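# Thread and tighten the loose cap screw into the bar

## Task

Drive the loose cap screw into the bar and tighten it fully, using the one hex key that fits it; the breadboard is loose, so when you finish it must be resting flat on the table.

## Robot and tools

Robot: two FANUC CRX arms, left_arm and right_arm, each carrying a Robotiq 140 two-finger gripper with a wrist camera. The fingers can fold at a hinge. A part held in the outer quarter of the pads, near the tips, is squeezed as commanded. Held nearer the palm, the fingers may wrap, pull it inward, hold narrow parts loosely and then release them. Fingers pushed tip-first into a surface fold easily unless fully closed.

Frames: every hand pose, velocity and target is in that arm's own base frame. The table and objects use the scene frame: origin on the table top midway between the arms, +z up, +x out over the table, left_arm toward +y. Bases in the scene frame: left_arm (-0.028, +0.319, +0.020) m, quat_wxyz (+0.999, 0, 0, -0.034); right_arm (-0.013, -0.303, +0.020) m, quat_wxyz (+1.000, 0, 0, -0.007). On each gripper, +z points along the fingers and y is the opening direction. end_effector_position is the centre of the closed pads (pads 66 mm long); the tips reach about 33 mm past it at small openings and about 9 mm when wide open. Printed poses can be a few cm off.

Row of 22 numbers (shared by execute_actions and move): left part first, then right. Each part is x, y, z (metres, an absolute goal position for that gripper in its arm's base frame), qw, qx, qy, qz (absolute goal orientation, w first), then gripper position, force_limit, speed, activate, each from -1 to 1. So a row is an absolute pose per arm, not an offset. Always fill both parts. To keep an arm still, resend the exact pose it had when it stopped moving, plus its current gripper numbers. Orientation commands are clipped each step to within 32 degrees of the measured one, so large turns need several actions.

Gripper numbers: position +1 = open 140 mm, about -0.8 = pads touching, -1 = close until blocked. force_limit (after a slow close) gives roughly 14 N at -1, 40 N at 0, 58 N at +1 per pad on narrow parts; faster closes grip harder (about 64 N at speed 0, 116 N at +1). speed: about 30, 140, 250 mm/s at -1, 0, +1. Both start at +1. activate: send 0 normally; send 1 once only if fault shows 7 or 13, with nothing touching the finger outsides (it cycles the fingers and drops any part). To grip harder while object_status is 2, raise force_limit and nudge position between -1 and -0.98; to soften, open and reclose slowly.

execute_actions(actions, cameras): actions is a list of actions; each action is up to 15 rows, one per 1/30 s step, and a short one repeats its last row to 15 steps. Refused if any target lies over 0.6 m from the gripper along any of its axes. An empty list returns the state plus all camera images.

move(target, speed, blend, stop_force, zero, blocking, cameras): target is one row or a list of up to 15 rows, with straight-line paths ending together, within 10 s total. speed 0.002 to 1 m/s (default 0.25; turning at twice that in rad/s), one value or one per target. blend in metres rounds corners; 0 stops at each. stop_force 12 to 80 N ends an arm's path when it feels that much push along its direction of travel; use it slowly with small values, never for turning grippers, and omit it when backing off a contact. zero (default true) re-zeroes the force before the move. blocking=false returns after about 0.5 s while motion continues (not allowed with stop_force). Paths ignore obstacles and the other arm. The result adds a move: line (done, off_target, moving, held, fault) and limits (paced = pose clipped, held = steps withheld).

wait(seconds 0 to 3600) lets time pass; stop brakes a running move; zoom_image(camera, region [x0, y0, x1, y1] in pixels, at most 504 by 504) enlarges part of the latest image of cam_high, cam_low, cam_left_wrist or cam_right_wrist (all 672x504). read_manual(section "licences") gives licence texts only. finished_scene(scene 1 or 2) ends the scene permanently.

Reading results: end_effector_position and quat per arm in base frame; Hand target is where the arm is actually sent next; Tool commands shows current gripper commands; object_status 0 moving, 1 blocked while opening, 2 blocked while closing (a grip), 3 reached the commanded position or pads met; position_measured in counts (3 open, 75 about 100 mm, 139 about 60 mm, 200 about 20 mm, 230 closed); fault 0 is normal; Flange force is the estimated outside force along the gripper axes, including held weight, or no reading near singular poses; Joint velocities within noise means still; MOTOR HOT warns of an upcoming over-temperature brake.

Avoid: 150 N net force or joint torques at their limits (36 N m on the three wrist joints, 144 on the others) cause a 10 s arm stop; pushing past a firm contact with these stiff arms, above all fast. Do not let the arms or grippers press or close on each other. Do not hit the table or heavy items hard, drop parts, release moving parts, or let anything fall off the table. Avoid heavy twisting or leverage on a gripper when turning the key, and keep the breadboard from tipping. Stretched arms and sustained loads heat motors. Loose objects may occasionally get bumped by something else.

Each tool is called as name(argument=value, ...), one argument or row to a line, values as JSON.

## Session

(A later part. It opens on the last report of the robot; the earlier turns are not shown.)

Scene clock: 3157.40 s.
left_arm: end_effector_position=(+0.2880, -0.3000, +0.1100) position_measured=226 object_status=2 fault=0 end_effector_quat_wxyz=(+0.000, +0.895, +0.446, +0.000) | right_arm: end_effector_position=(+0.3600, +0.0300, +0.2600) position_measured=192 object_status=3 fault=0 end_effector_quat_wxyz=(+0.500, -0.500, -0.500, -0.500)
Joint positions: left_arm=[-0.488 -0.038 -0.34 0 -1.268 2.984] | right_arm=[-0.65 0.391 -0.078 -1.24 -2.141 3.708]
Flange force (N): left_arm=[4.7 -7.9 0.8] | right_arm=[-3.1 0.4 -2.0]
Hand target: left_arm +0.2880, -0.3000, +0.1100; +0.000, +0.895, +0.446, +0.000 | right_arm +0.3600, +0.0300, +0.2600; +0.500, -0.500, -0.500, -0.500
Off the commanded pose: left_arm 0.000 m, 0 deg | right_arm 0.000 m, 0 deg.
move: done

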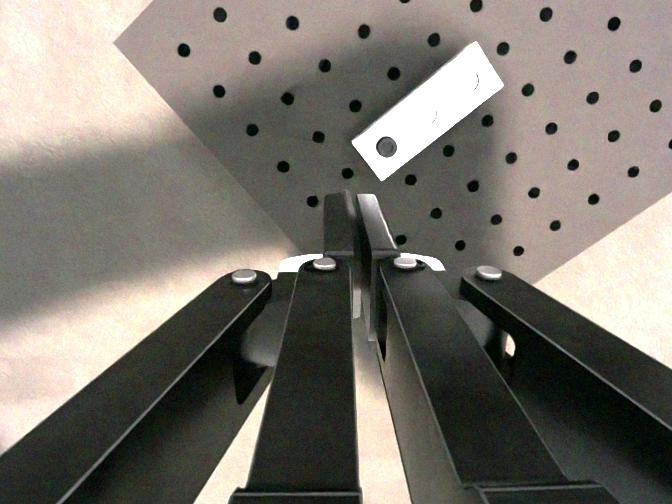

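move(
  target=[
    [0.3196,-0.294,0.11,0,0.8829,0.4695,0,-1,1,-0.6,0,0.36,0.03,0.26,0.5,-0.5,-0.5,-0.5,-0.5,0.2,-1,0],
    [0.3196,-0.294,0.1045,0,0.8829,0.4695,0,-1,1,-0.6,0,0.36,0.03,0.26,0.5,-0.5,-0.5,-0.5,-0.5,0.2,-1,0],
  ],
  speed=0.1,
)

move(
  target=[0.3196,-0.294,0.0995,0,0.8829,0.4695,0,-1,1,-0.6,0,0.36,0.03,0.26,0.5,-0.5,-0.5,-0.5,-0.5,0.2,-1,0],
  speed=0.005,
  stop_force=14,
)

move(
  target=[
    [0.3196,-0.294,0.1036,0,0.891,0.454,0,-1,1,-0.6,0,0.36,0.03,0.26,0.5,-0.5,-0.5,-0.5,-0.5,0.2,-1,0],
    [0.3196,-0.294,0.0995,0,0.891,0.454,0,-1,1,-0.6,0,0.36,0.03,0.26,0.5,-0.5,-0.5,-0.5,-0.5,0.2,-1,0],
  ],
  speed=[0.05, 0.006],
  stop_force=14,
  zero=false,
)

move(
  target=[
    [0.3196,-0.294,0.1036,0,0.9171,0.3987,0,-1,1,-0.6,0,0.36,0.03,0.26,0.5,-0.5,-0.5,-0.5,-0.5,0.2,-1,0],
    [0.3196,-0.294,0.0995,0,0.9171,0.3987,0,-1,1,-0.6,0,0.36,0.03,0.26,0.5,-0.5,-0.5,-0.5,-0.5,0.2,-1,0],
  ],
  speed=[0.05, 0.006],
  stop_force=14,
  zero=false,
)

move(
  target=[
    [0.3194,-0.2939,0.1036,0,0.91,0.4147,0,-1,1,-0.6,0,0.36,0.03,0.26,0.5,-0.5,-0.5,-0.5,-0.5,0.2,-1,0],
    [0.3194,-0.2939,0.0995,0,0.91,0.4147,0,-1,1,-0.6,0,0.36,0.03,0.26,0.5,-0.5,-0.5,-0.5,-0.5,0.2,-1,0],
  ],
  speed=[0.05, 0.006],
  stop_force=14,
  zero=false,
)

move(
  target=[
    [0.3194,-0.2939,0.1036,0,0.8988,0.4384,0,-1,1,-0.6,0,0.36,0.03,0.26,0.5,-0.5,-0.5,-0.5,-0.5,0.2,-1,0],
    [0.3194,-0.2939,0.0995,0,0.8988,0.4384,0,-1,1,-0.6,0,0.36,0.03,0.26,0.5,-0.5,-0.5,-0.5,-0.5,0.2,-1,0],
  ],
  speed=[0.05, 0.006],
  stop_force=14,
  zero=false,
)

Scene clock: 3198.77 s.
left_arm: end_effector_position=(+0.3196, -0.2940, +0.1045) position_measured=226 object_status=2 fault=0 end_effector_quat_wxyz=(+0.000, +0.883, +0.470, +0.000) | right_arm: end_effector_position=(+0.3600, +0.0300, +0.2600) position_measured=192 object_status=3 fault=0 end_effector_quat_wxyz=(+0.500, -0.500, -0.500, -0.500)
Joint positions: left_arm=[-0.44 0.014 -0.303 0 -1.254 2.988] | right_arm=[-0.65 0.391 -0.078 -1.24 -2.141 3.708]
Flange force (N): left_arm=[4.7 -5.8 1.1] | right_arm=[-3.5 0.5 -1.9]
Hand target: left_arm +0.3196, -0.2940, +0.1045; +0.000, +0.883, +0.470, +0.000 | right_arm +0.3600, +0.0300, +0.2600; +0.500, -0.500, -0.500, -0.500
Off the commanded pose: left_arm 0.000 m, 0 deg | right_arm 0.000 m, 0 deg.
move: done

Scene clock: 3199.67 s.
left_arm: end_effector_position=(+0.3196, -0.2941, +0.1030) position_measured=226 object_status=2 fault=0 end_effector_quat_wxyz=(+0.000, +0.883, +0.470, +0.000) | right_arm: end_effector_position=(+0.3600, +0.0300, +0.2600) position_measured=192 object_status=3 fault=0 end_effector_quat_wxyz=(+0.500, -0.500, -0.500, -0.500)
Joint positions: left_arm=[-0.44 0.015 -0.305 0 -1.25 2.988] | right_arm=[-0.65 0.391 -0.078 -1.24 -2.141 3.708]
Flange force (N): left_arm=[6.8 -10.0 -23.0] | right_arm=[-3.2 0.2 -1.9]
Hand target: left_arm +0.3196, -0.2941, +0.1030; +0.000, +0.883, +0.470, +0.000 | right_arm +0.3600, +0.0300, +0.2600; +0.500, -0.500, -0.500, -0.500
Off the commanded pose: left_arm 0.004 m, 0 deg | right_arm 0.000 m, 0 deg.
move: contact (left_arm)

Scene clock: 3200.77 s.
left_arm: end_effector_position=(+0.3197, -0.2940, +0.1030) position_measured=226 object_status=2 fault=0 end_effector_quat_wxyz=(+0.000, +0.891, +0.454, +0.000) | right_arm: end_effector_position=(+0.3600, +0.0300, +0.2600) position_measured=192 object_status=3 fault=0 end_effector_quat_wxyz=(+0.500, -0.500, -0.500, -0.500)
Joint positions: left_arm=[-0.44 0.015 -0.305 0 -1.25 2.953] | right_arm=[-0.65 0.391 -0.078 -1.24 -2.141 3.708]
Flange force (N): left_arm=[5.7 -11.0 -26.3] | right_arm=[-3.7 0.7 -2.1]
Hand target: left_arm +0.3197, -0.2940, +0.1030; +0.000, +0.891, +0.454, +0.000 | right_arm +0.3600, +0.0300, +0.2600; +0.500, -0.500, -0.500, -0.500
Off the commanded pose: left_arm 0.004 m, 0 deg | right_arm 0.000 m, 0 deg.
move: contact (left_arm); path passed 1 of 2 targets

Scene clock: 3202.73 s.
left_arm: end_effector_position=(+0.3197, -0.2941, +0.1030) position_measured=226 object_status=2 fault=0 end_effector_quat_wxyz=(+0.000, +0.917, +0.399, +0.000) | right_arm: end_effector_position=(+0.3600, +0.0300, +0.2600) position_measured=192 object_status=3 fault=0 end_effector_quat_wxyz=(+0.500, -0.500, -0.500, -0.500)
Joint positions: left_arm=[-0.44 0.015 -0.305 0 -1.25 2.831] | right_arm=[-0.65 0.391 -0.078 -1.24 -2.141 3.708]
Flange force (N): left_arm=[5.0 -11.0 -23.3] | right_arm=[-3.1 0.3 -1.7]
Hand target: left_arm +0.3197, -0.2941, +0.1030; +0.000, +0.917, +0.399, +0.000 | right_arm +0.3600, +0.0300, +0.2600; +0.500, -0.500, -0.500, -0.500
Off the commanded pose: left_arm 0.004 m, 0 deg | right_arm 0.000 m, 0 deg.
move: contact (left_arm); path passed 1 of 2 targets

Scene clock: 3203.83 s.
left_arm: end_effector_position=(+0.3195, -0.2940, +0.1030) position_measured=226 object_status=2 fault=0 end_effector_quat_wxyz=(+0.000, +0.910, +0.415, +0.000) | right_arm: end_effector_position=(+0.3600, +0.0300, +0.2600) position_measured=192 object_status=3 fault=0 end_effector_quat_wxyz=(+0.500, -0.500, -0.500, -0.500)
Joint positions: left_arm=[-0.44 0.014 -0.306 0 -1.25 2.866] | right_arm=[-0.65 0.391 -0.078 -1.24 -2.141 3.708]
Flange force (N): left_arm=[4.4 -9.7 -25.0] | right_arm=[-3.0 0.0 -1.8]
Hand target: left_arm +0.3195, -0.2940, +0.1030; +0.000, +0.910, +0.415, +0.000 | right_arm +0.3600, +0.0300, +0.2600; +0.500, -0.500, -0.500, -0.500
Off the commanded pose: left_arm 0.004 m, 0 deg | right_arm 0.000 m, 0 deg.
move: contact (left_arm); path passed 1 of 2 targets

Scene clock: 3205.13 s.
left_arm: end_effector_position=(+0.3195, -0.2940, +0.1030) position_measured=226 object_status=2 fault=0 end_effector_quat_wxyz=(+0.000, +0.899, +0.438, +0.000) | right_arm: end_effector_position=(+0.3600, +0.0300, +0.2600) position_measured=192 object_status=3 fault=0 end_effector_quat_wxyz=(+0.500, -0.500, -0.500, -0.500)
Joint positions: left_arm=[-0.44 0.014 -0.306 0 -1.25 2.918] | right_arm=[-0.65 0.391 -0.078 -1.24 -2.141 3.708]
Flange force (N): left_arm=[5.2 -9.9 -26.9] | right_arm=[-3.2 0.5 -2.0]
Hand target: left_arm +0.3195, -0.2939, +0.1030; +0.000, +0.899, +0.438, +0.000 | right_arm +0.3600, +0.0300, +0.2600; +0.500, -0.500, -0.500, -0.500
Off the commanded pose: left_arm 0.003 m, 0 deg | right_arm 0.000 m, 0 deg.
move: contact (left_arm); path passed 1 of 2 targets

move(
  target=[
    [0.3196,-0.294,0.1036,0,0.8829,0.4695,0,-1,1,-0.6,0,0.36,0.03,0.26,0.5,-0.5,-0.5,-0.5,-0.5,0.2,-1,0],
    [0.3196,-0.294,0.103,0,0.8829,0.4695,0,-1,1,-0.6,0,0.36,0.03,0.26,0.5,-0.5,-0.5,-0.5,-0.5,0.2,-1,0],
    [0.3196,-0.294,0.103,0,0.9272,0.3746,0,-1,1,-0.6,0,0.36,0.03,0.26,0.5,-0.5,-0.5,-0.5,-0.5,0.2,-1,0],
    [0.3196,-0.294,0.0995,0,0.9272,0.3746,0,-1,1,-0.6,0,0.36,0.03,0.26,0.5,-0.5,-0.5,-0.5,-0.5,0.2,-1,0],
  ],
  speed=[0.05,0.006,0.12,0.006],
  stop_force=26,
  zero=false,
)

move(
  target=[
    [0.3197,-0.2942,0.1036,0,0.8829,0.4695,0,-1,1,-0.6,0,0.36,0.03,0.26,0.5,-0.5,-0.5,-0.5,-0.5,0.2,-1,0],
    [0.3197,-0.2942,0.103,0,0.8829,0.4695,0,-1,1,-0.6,0,0.36,0.03,0.26,0.5,-0.5,-0.5,-0.5,-0.5,0.2,-1,0],
    [0.3197,-0.2942,0.103,0,0.9272,0.3746,0,-1,1,-0.6,0,0.36,0.03,0.26,0.5,-0.5,-0.5,-0.5,-0.5,0.2,-1,0],
    [0.3197,-0.2942,0.0995,0,0.9272,0.3746,0,-1,1,-0.6,0,0.36,0.03,0.26,0.5,-0.5,-0.5,-0.5,-0.5,0.2,-1,0],
  ],
  speed=[0.05,0.006,0.12,0.006],
  stop_force=26,
  zero=false,
)

move(
  target=[
    [0.3194,-0.2942,0.1036,0,0.8829,0.4695,0,-1,1,-0.6,0,0.36,0.03,0.26,0.5,-0.5,-0.5,-0.5,-0.5,0.2,-1,0],
    [0.3194,-0.2942,0.103,0,0.8829,0.4695,0,-1,1,-0.6,0,0.36,0.03,0.26,0.5,-0.5,-0.5,-0.5,-0.5,0.2,-1,0],
    [0.3194,-0.2942,0.103,0,0.9272,0.3746,0,-1,1,-0.6,0,0.36,0.03,0.26,0.5,-0.5,-0.5,-0.5,-0.5,0.2,-1,0],
    [0.3194,-0.2942,0.0995,0,0.9272,0.3746,0,-1,1,-0.6,0,0.36,0.03,0.26,0.5,-0.5,-0.5,-0.5,-0.5,0.2,-1,0],
  ],
  speed=[0.05,0.006,0.12,0.006],
  stop_force=26,
  zero=false,
)

move(
  target=[
    [0.3194,-0.2939,0.1036,0,0.8829,0.4695,0,-1,1,-0.6,0,0.36,0.03,0.26,0.5,-0.5,-0.5,-0.5,-0.5,0.2,-1,0],
    [0.3194,-0.2939,0.103,0,0.8829,0.4695,0,-1,1,-0.6,0,0.36,0.03,0.26,0.5,-0.5,-0.5,-0.5,-0.5,0.2,-1,0],
    [0.3194,-0.2939,0.103,0,0.9272,0.3746,0,-1,1,-0.6,0,0.36,0.03,0.26,0.5,-0.5,-0.5,-0.5,-0.5,0.2,-1,0],
    [0.3194,-0.2939,0.0995,0,0.9272,0.3746,0,-1,1,-0.6,0,0.36,0.03,0.26,0.5,-0.5,-0.5,-0.5,-0.5,0.2,-1,0],
  ],
  speed=[0.05,0.006,0.12,0.006],
  stop_force=26,
  zero=false,
)

move(
  target=[
    [0.3198,-0.2939,0.1036,0,0.8829,0.4695,0,-1,1,-0.6,0,0.36,0.03,0.26,0.5,-0.5,-0.5,-0.5,-0.5,0.2,-1,0],
    [0.3198,-0.2939,0.103,0,0.8829,0.4695,0,-1,1,-0.6,0,0.36,0.03,0.26,0.5,-0.5,-0.5,-0.5,-0.5,0.2,-1,0],
    [0.3198,-0.2939,0.103,0,0.9272,0.3746,0,-1,1,-0.6,0,0.36,0.03,0.26,0.5,-0.5,-0.5,-0.5,-0.5,0.2,-1,0],
    [0.3198,-0.2939,0.0995,0,0.9272,0.3746,0,-1,1,-0.6,0,0.36,0.03,0.26,0.5,-0.5,-0.5,-0.5,-0.5,0.2,-1,0],
  ],
  speed=[0.05,0.006,0.12,0.006],
  stop_force=26,
  zero=false,
)

move(
  target=[
    [0.3196,-0.2937,0.1036,0,0.8829,0.4695,0,-1,1,-0.6,0,0.36,0.03,0.26,0.5,-0.5,-0.5,-0.5,-0.5,0.2,-1,0],
    [0.3196,-0.2937,0.103,0,0.8829,0.4695,0,-1,1,-0.6,0,0.36,0.03,0.26,0.5,-0.5,-0.5,-0.5,-0.5,0.2,-1,0],
    [0.3196,-0.2937,0.103,0,0.9272,0.3746,0,-1,1,-0.6,0,0.36,0.03,0.26,0.5,-0.5,-0.5,-0.5,-0.5,0.2,-1,0],
    [0.3196,-0.2937,0.0995,0,0.9272,0.3746,0,-1,1,-0.6,0,0.36,0.03,0.26,0.5,-0.5,-0.5,-0.5,-0.5,0.2,-1,0],
  ],
  speed=[0.05,0.006,0.12,0.006],
  stop_force=26,
  zero=false,
  cameras=["cam_left_wrist"],
)

Scene clock: 3249.00 s.
left_arm: end_effector_position=(+0.3196, -0.2940, +0.1029) position_measured=226 object_status=2 fault=0 end_effector_quat_wxyz=(+0.000, +0.927, +0.375, +0.000) | right_arm: end_effector_position=(+0.3600, +0.0300, +0.2600) position_measured=192 object_status=3 fault=0 end_effector_quat_wxyz=(+0.500, -0.500, -0.500, -0.500)
Joint positions: left_arm=[-0.44 0.015 -0.305 0 -1.25 2.779] | right_arm=[-0.65 0.391 -0.078 -1.24 -2.141 3.708]
Flange force (N): left_arm=[3.6 -10.9 -34.1] | right_arm=[-3.2 0.1 -1.8]
Hand target: left_arm +0.3196, -0.2940, +0.1029; +0.000, +0.927, +0.375, +0.000 | right_arm +0.3600, +0.0300, +0.2600; +0.500, -0.500, -0.500, -0.500
Off the commanded pose: left_arm 0.003 m, 0 deg | right_arm 0.000 m, 0 deg.
move: contact (left_arm); path passed 2 of 4 targets

Scene clock: 3252.83 s.
left_arm: end_effector_position=(+0.3197, -0.2942, +0.1029) position_measured=226 object_status=2 fault=0 end_effector_quat_wxyz=(+0.000, +0.927, +0.375, +0.000) | right_arm: end_effector_position=(+0.3600, +0.0300, +0.2600) position_measured=192 object_status=3 fault=0 end_effector_quat_wxyz=(+0.500, -0.500, -0.500, -0.500)
Joint positions: left_arm=[-0.44 0.016 -0.305 0 -1.25 2.779] | right_arm=[-0.65 0.391 -0.078 -1.24 -2.141 3.708]
Flange force (N): left_arm=[3.7 -11.4 -34.5] | right_arm=[-3.5 0.3 -2.1]
Hand target: left_arm +0.3197, -0.2942, +0.1029; +0.000, +0.927, +0.375, +0.000 | right_arm +0.3600, +0.0300, +0.2600; +0.500, -0.500, -0.500, -0.500
Off the commanded pose: left_arm 0.003 m, 0 deg | right_arm 0.000 m, 0 deg.
move: contact (left_arm); path passed 2 of 4 targets

Scene clock: 3256.67 s.
left_arm: end_effector_position=(+0.3194, -0.2942, +0.1028) position_measured=226 object_status=2 fault=0 end_effector_quat_wxyz=(+0.000, +0.927, +0.375, +0.000) | right_arm: end_effector_position=(+0.3600, +0.0300, +0.2600) position_measured=192 object_status=3 fault=0 end_effector_quat_wxyz=(+0.500, -0.500, -0.500, -0.500)
Joint positions: left_arm=[-0.441 0.015 -0.305 0 -1.25 2.779] | right_arm=[-0.65 0.391 -0.078 -1.24 -2.141 3.708]
Flange force (N): left_arm=[3.6 -11.7 -35.7] | right_arm=[-3.2 0.4 -2.1]
Hand target: left_arm +0.3194, -0.2942, +0.1028; +0.000, +0.927, +0.375, +0.000 | right_arm +0.3600, +0.0300, +0.2600; +0.500, -0.500, -0.500, -0.500
Off the commanded pose: left_arm 0.003 m, 0 deg | right_arm 0.000 m, 0 deg.
move: contact (left_arm); path passed 2 of 4 targets

Scene clock: 3260.50 s.
left_arm: end_effector_position=(+0.3194, -0.2939, +0.1029) position_measured=226 object_status=2 fault=0 end_effector_quat_wxyz=(+0.000, +0.927, +0.375, +0.000) | right_arm: end_effector_position=(+0.3600, +0.0300, +0.2600) position_measured=192 object_status=3 fault=0 end_effector_quat_wxyz=(+0.500, -0.500, -0.500, -0.500)
Joint positions: left_arm=[-0.44 0.015 -0.306 0 -1.25 2.779] | right_arm=[-0.65 0.391 -0.078 -1.24 -2.141 3.708]
Flange force (N): left_arm=[3.4 -10.7 -33.0] | right_arm=[-3.2 0.4 -1.9]
Hand target: left_arm +0.3194, -0.2939, +0.1029; +0.000, +0.927, +0.375, +0.000 | right_arm +0.3600, +0.0300, +0.2600; +0.500, -0.500, -0.500, -0.500
Off the commanded pose: left_arm 0.003 m, 0 deg | right_arm 0.000 m, 0 deg.
move: contact (left_arm); path passed 2 of 4 targets

Scene clock: 3264.30 s.
left_arm: end_effector_position=(+0.3198, -0.2939, +0.1029) position_measured=226 object_status=2 fault=0 end_effector_quat_wxyz=(+0.000, +0.927, +0.375, +0.000) | right_arm: end_effector_position=(+0.3600, +0.0300, +0.2600) position_measured=192 object_status=3 fault=0 end_effector_quat_wxyz=(+0.500, -0.500, -0.500, -0.500)
Joint positions: left_arm=[-0.44 0.015 -0.305 0 -1.25 2.778] | right_arm=[-0.65 0.391 -0.078 -1.24 -2.141 3.708]
Flange force (N): left_arm=[3.7 -10.3 -33.5] | right_arm=[-3.3 0.2 -1.4]
Hand target: left_arm +0.3198, -0.2939, +0.1029; +0.000, +0.927, +0.375, +0.000 | right_arm +0.3600, +0.0300, +0.2600; +0.500, -0.500, -0.500, -0.500
Off the commanded pose: left_arm 0.003 m, 0 deg | right_arm 0.000 m, 0 deg.
move: contact (left_arm); path passed 2 of 4 targets

Scene clock: 3268.13 s.
left_arm: end_effector_position=(+0.3196, -0.2937, +0.1029) position_measured=226 object_status=2 fault=0 end_effector_quat_wxyz=(+0.000, +0.927, +0.375, +0.000) | right_arm: end_effector_position=(+0.3600, +0.0300, +0.2600) position_measured=192 object_status=3 fault=0 end_effector_quat_wxyz=(+0.500, -0.500, -0.500, -0.500)
Joint positions: left_arm=[-0.439 0.015 -0.306 0 -1.25 2.778] | right_arm=[-0.65 0.391 -0.078 -1.24 -2.141 3.708]
Flange force (N): left_arm=[3.6 -11.0 -34.0] | right_arm=[-3.4 0.3 -1.7]
Hand target: left_arm +0.3196, -0.2937, +0.1029; +0.000, +0.927, +0.375, +0.000 | right_arm +0.3600, +0.0300, +0.2600; +0.500, -0.500, -0.500, -0.500
Off the commanded pose: left_arm 0.003 m, 0 deg | right_arm 0.000 m, 0 deg.
move: contact (left_arm); path passed 2 of 4 targets

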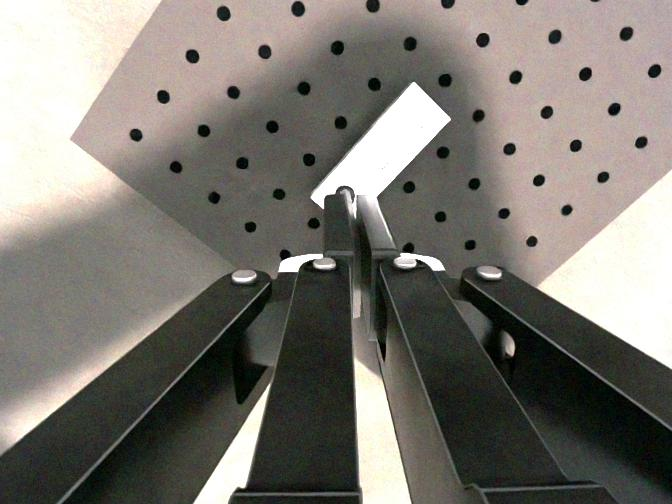

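zoom_image(
  camera="cam_left_wrist",
  region=[333, 180, 358, 208],
)

Scaled by 18.000.

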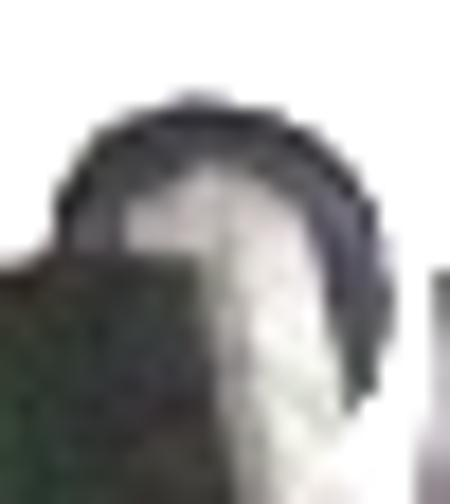

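move(
  target=[
    [0.3196,-0.294,0.12,0,0.9272,0.3746,0,-1,1,-0.6,0,0.36,0.03,0.26,0.5,-0.5,-0.5,-0.5,-0.5,0.2,-1,0],
    [0.27,-0.3,0.16,0,0.8949,0.4462,0,-1,1,-0.6,0,0.36,0.03,0.26,0.5,-0.5,-0.5,-0.5,-0.5,0.2,-1,0],
  ],
  cameras=["all"],
)

Scene clock: 3314.80 s.
left_arm: end_effector_position=(+0.2700, -0.3000, +0.1600) position_measured=226 object_status=2 fault=0 end_effector_quat_wxyz=(+0.000, +0.895, +0.446, +0.000) | right_arm: end_effector_position=(+0.3600, +0.0300, +0.2600) position_measured=192 object_status=3 fault=0 end_effector_quat_wxyz=(+0.500, -0.500, -0.500, -0.500)
Joint positions: left_arm=[-0.51 -0.1 -0.279 0 -1.392 3.006] | right_arm=[-0.65 0.391 -0.078 -1.24 -2.141 3.708]
Flange force (N): left_arm=[5.0 -6.2 2.0] | right_arm=[-3.2 0.3 -2.0]
Hand target: left_arm +0.2700, -0.3000, +0.1600; +0.000, +0.895, +0.446, +0.000 | right_arm +0.3600, +0.0300, +0.2600; +0.500, -0.500, -0.500, -0.500
Off the commanded pose: left_arm 0.000 m, 0 deg | right_arm 0.000 m, 0 deg.
move: done

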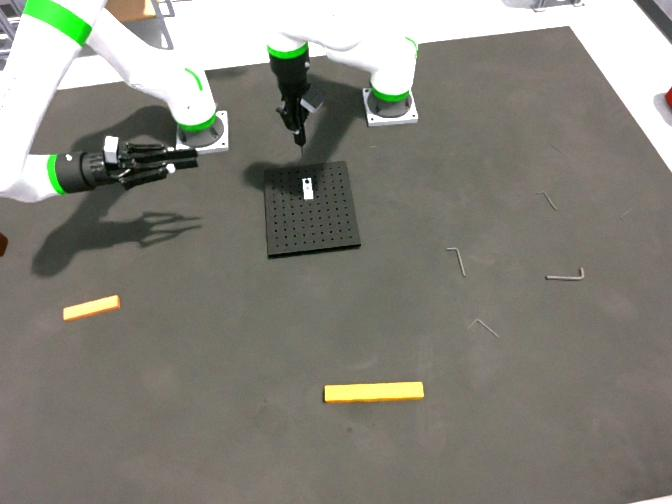

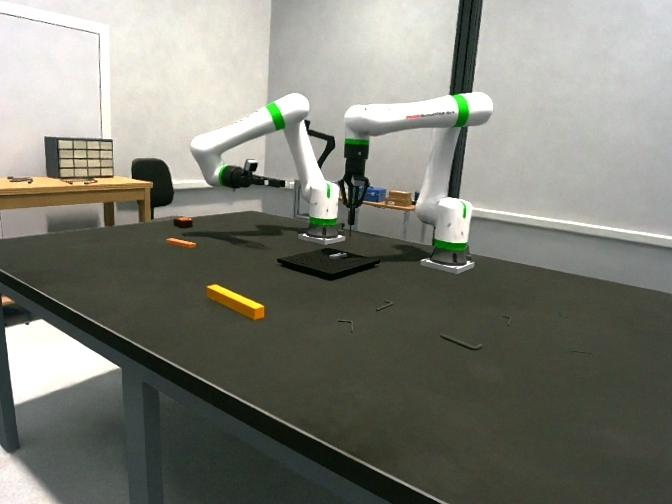

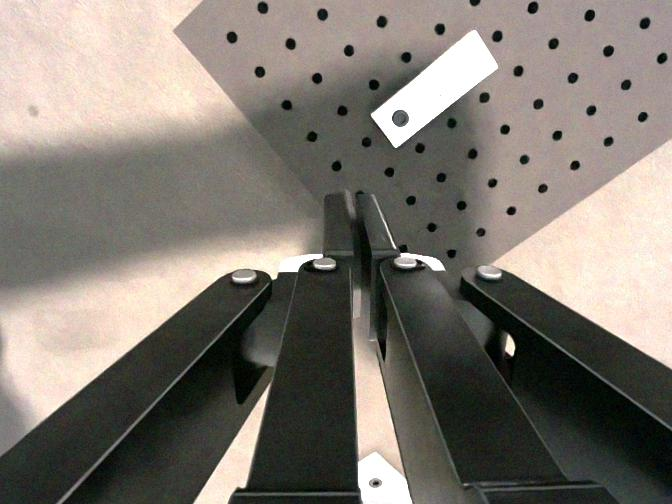

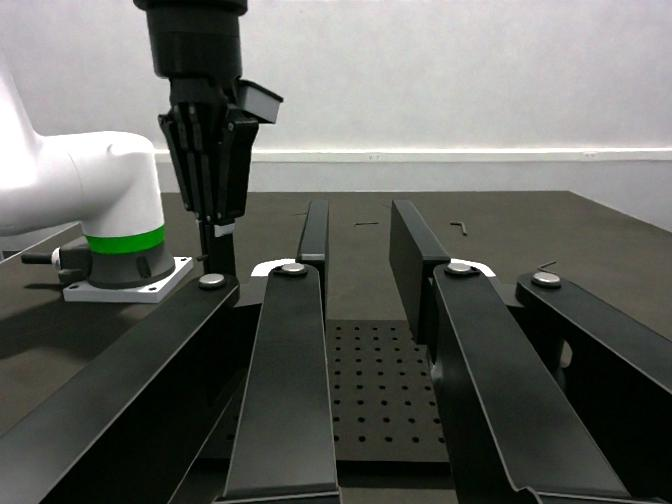

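move(
  target=[0.312,-0.318,0.11,0,0.8949,0.4462,0,-1,1,-0.6,0,0.36,0.03,0.26,0.5,-0.5,-0.5,-0.5,-0.5,0.2,-1,0],
  cameras=["cam_left_wrist"],
)

zoom_image(
  camera="cam_left_wrist",
  region=[310, 134, 336, 160],
)

zoom_image(
  camera="cam_left_wrist",
  region=[230, 20, 480, 190],
)

Scene clock: 3332.70 s.
left_arm: end_effector_position=(+0.3120, -0.3180, +0.1100) position_measured=226 object_status=2 fault=0 end_effector_quat_wxyz=(+0.000, +0.895, +0.446, +0.000) | right_arm: end_effector_position=(+0.3600, +0.0300, +0.2600) position_measured=192 object_status=3 fault=0 end_effector_quat_wxyz=(+0.500, -0.500, -0.500, -0.500)
Joint positions: left_arm=[-0.499 0.038 -0.264 0 -1.268 2.995] | right_arm=[-0.65 0.391 -0.078 -1.24 -2.141 3.708]
Flange force (N): left_arm=[2.4 -7.1 1.0] | right_arm=[-3.3 0.5 -1.9]
Hand target: left_arm +0.3120, -0.3180, +0.1100; +0.000, +0.895, +0.446, +0.000 | right_arm +0.3600, +0.0300, +0.2600; +0.500, -0.500, -0.500, -0.500
Off the commanded pose: left_arm 0.000 m, 0 deg | right_arm 0.000 m, 0 deg.
move: done

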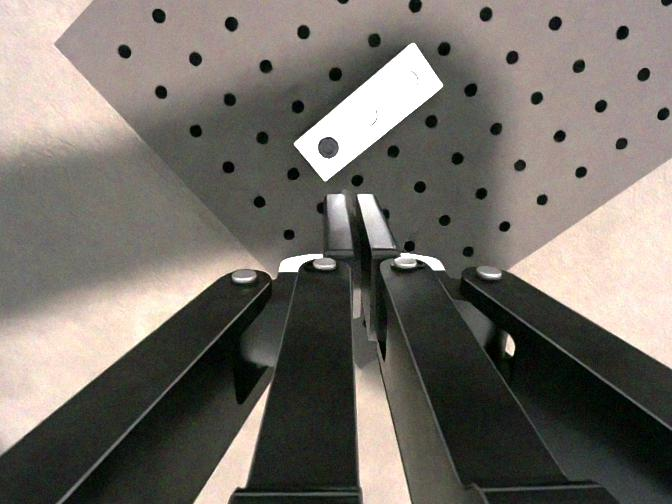

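Scaled by 19.385.

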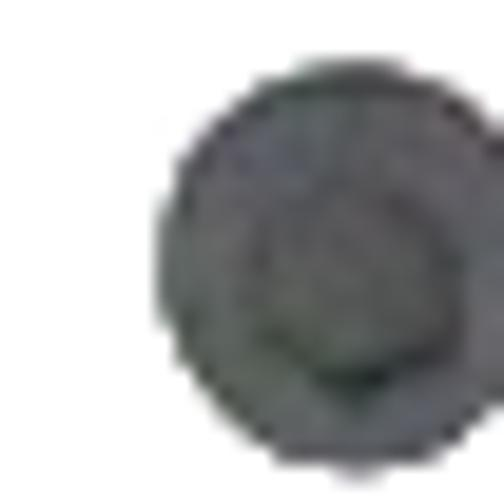

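Scaled by 2.016.

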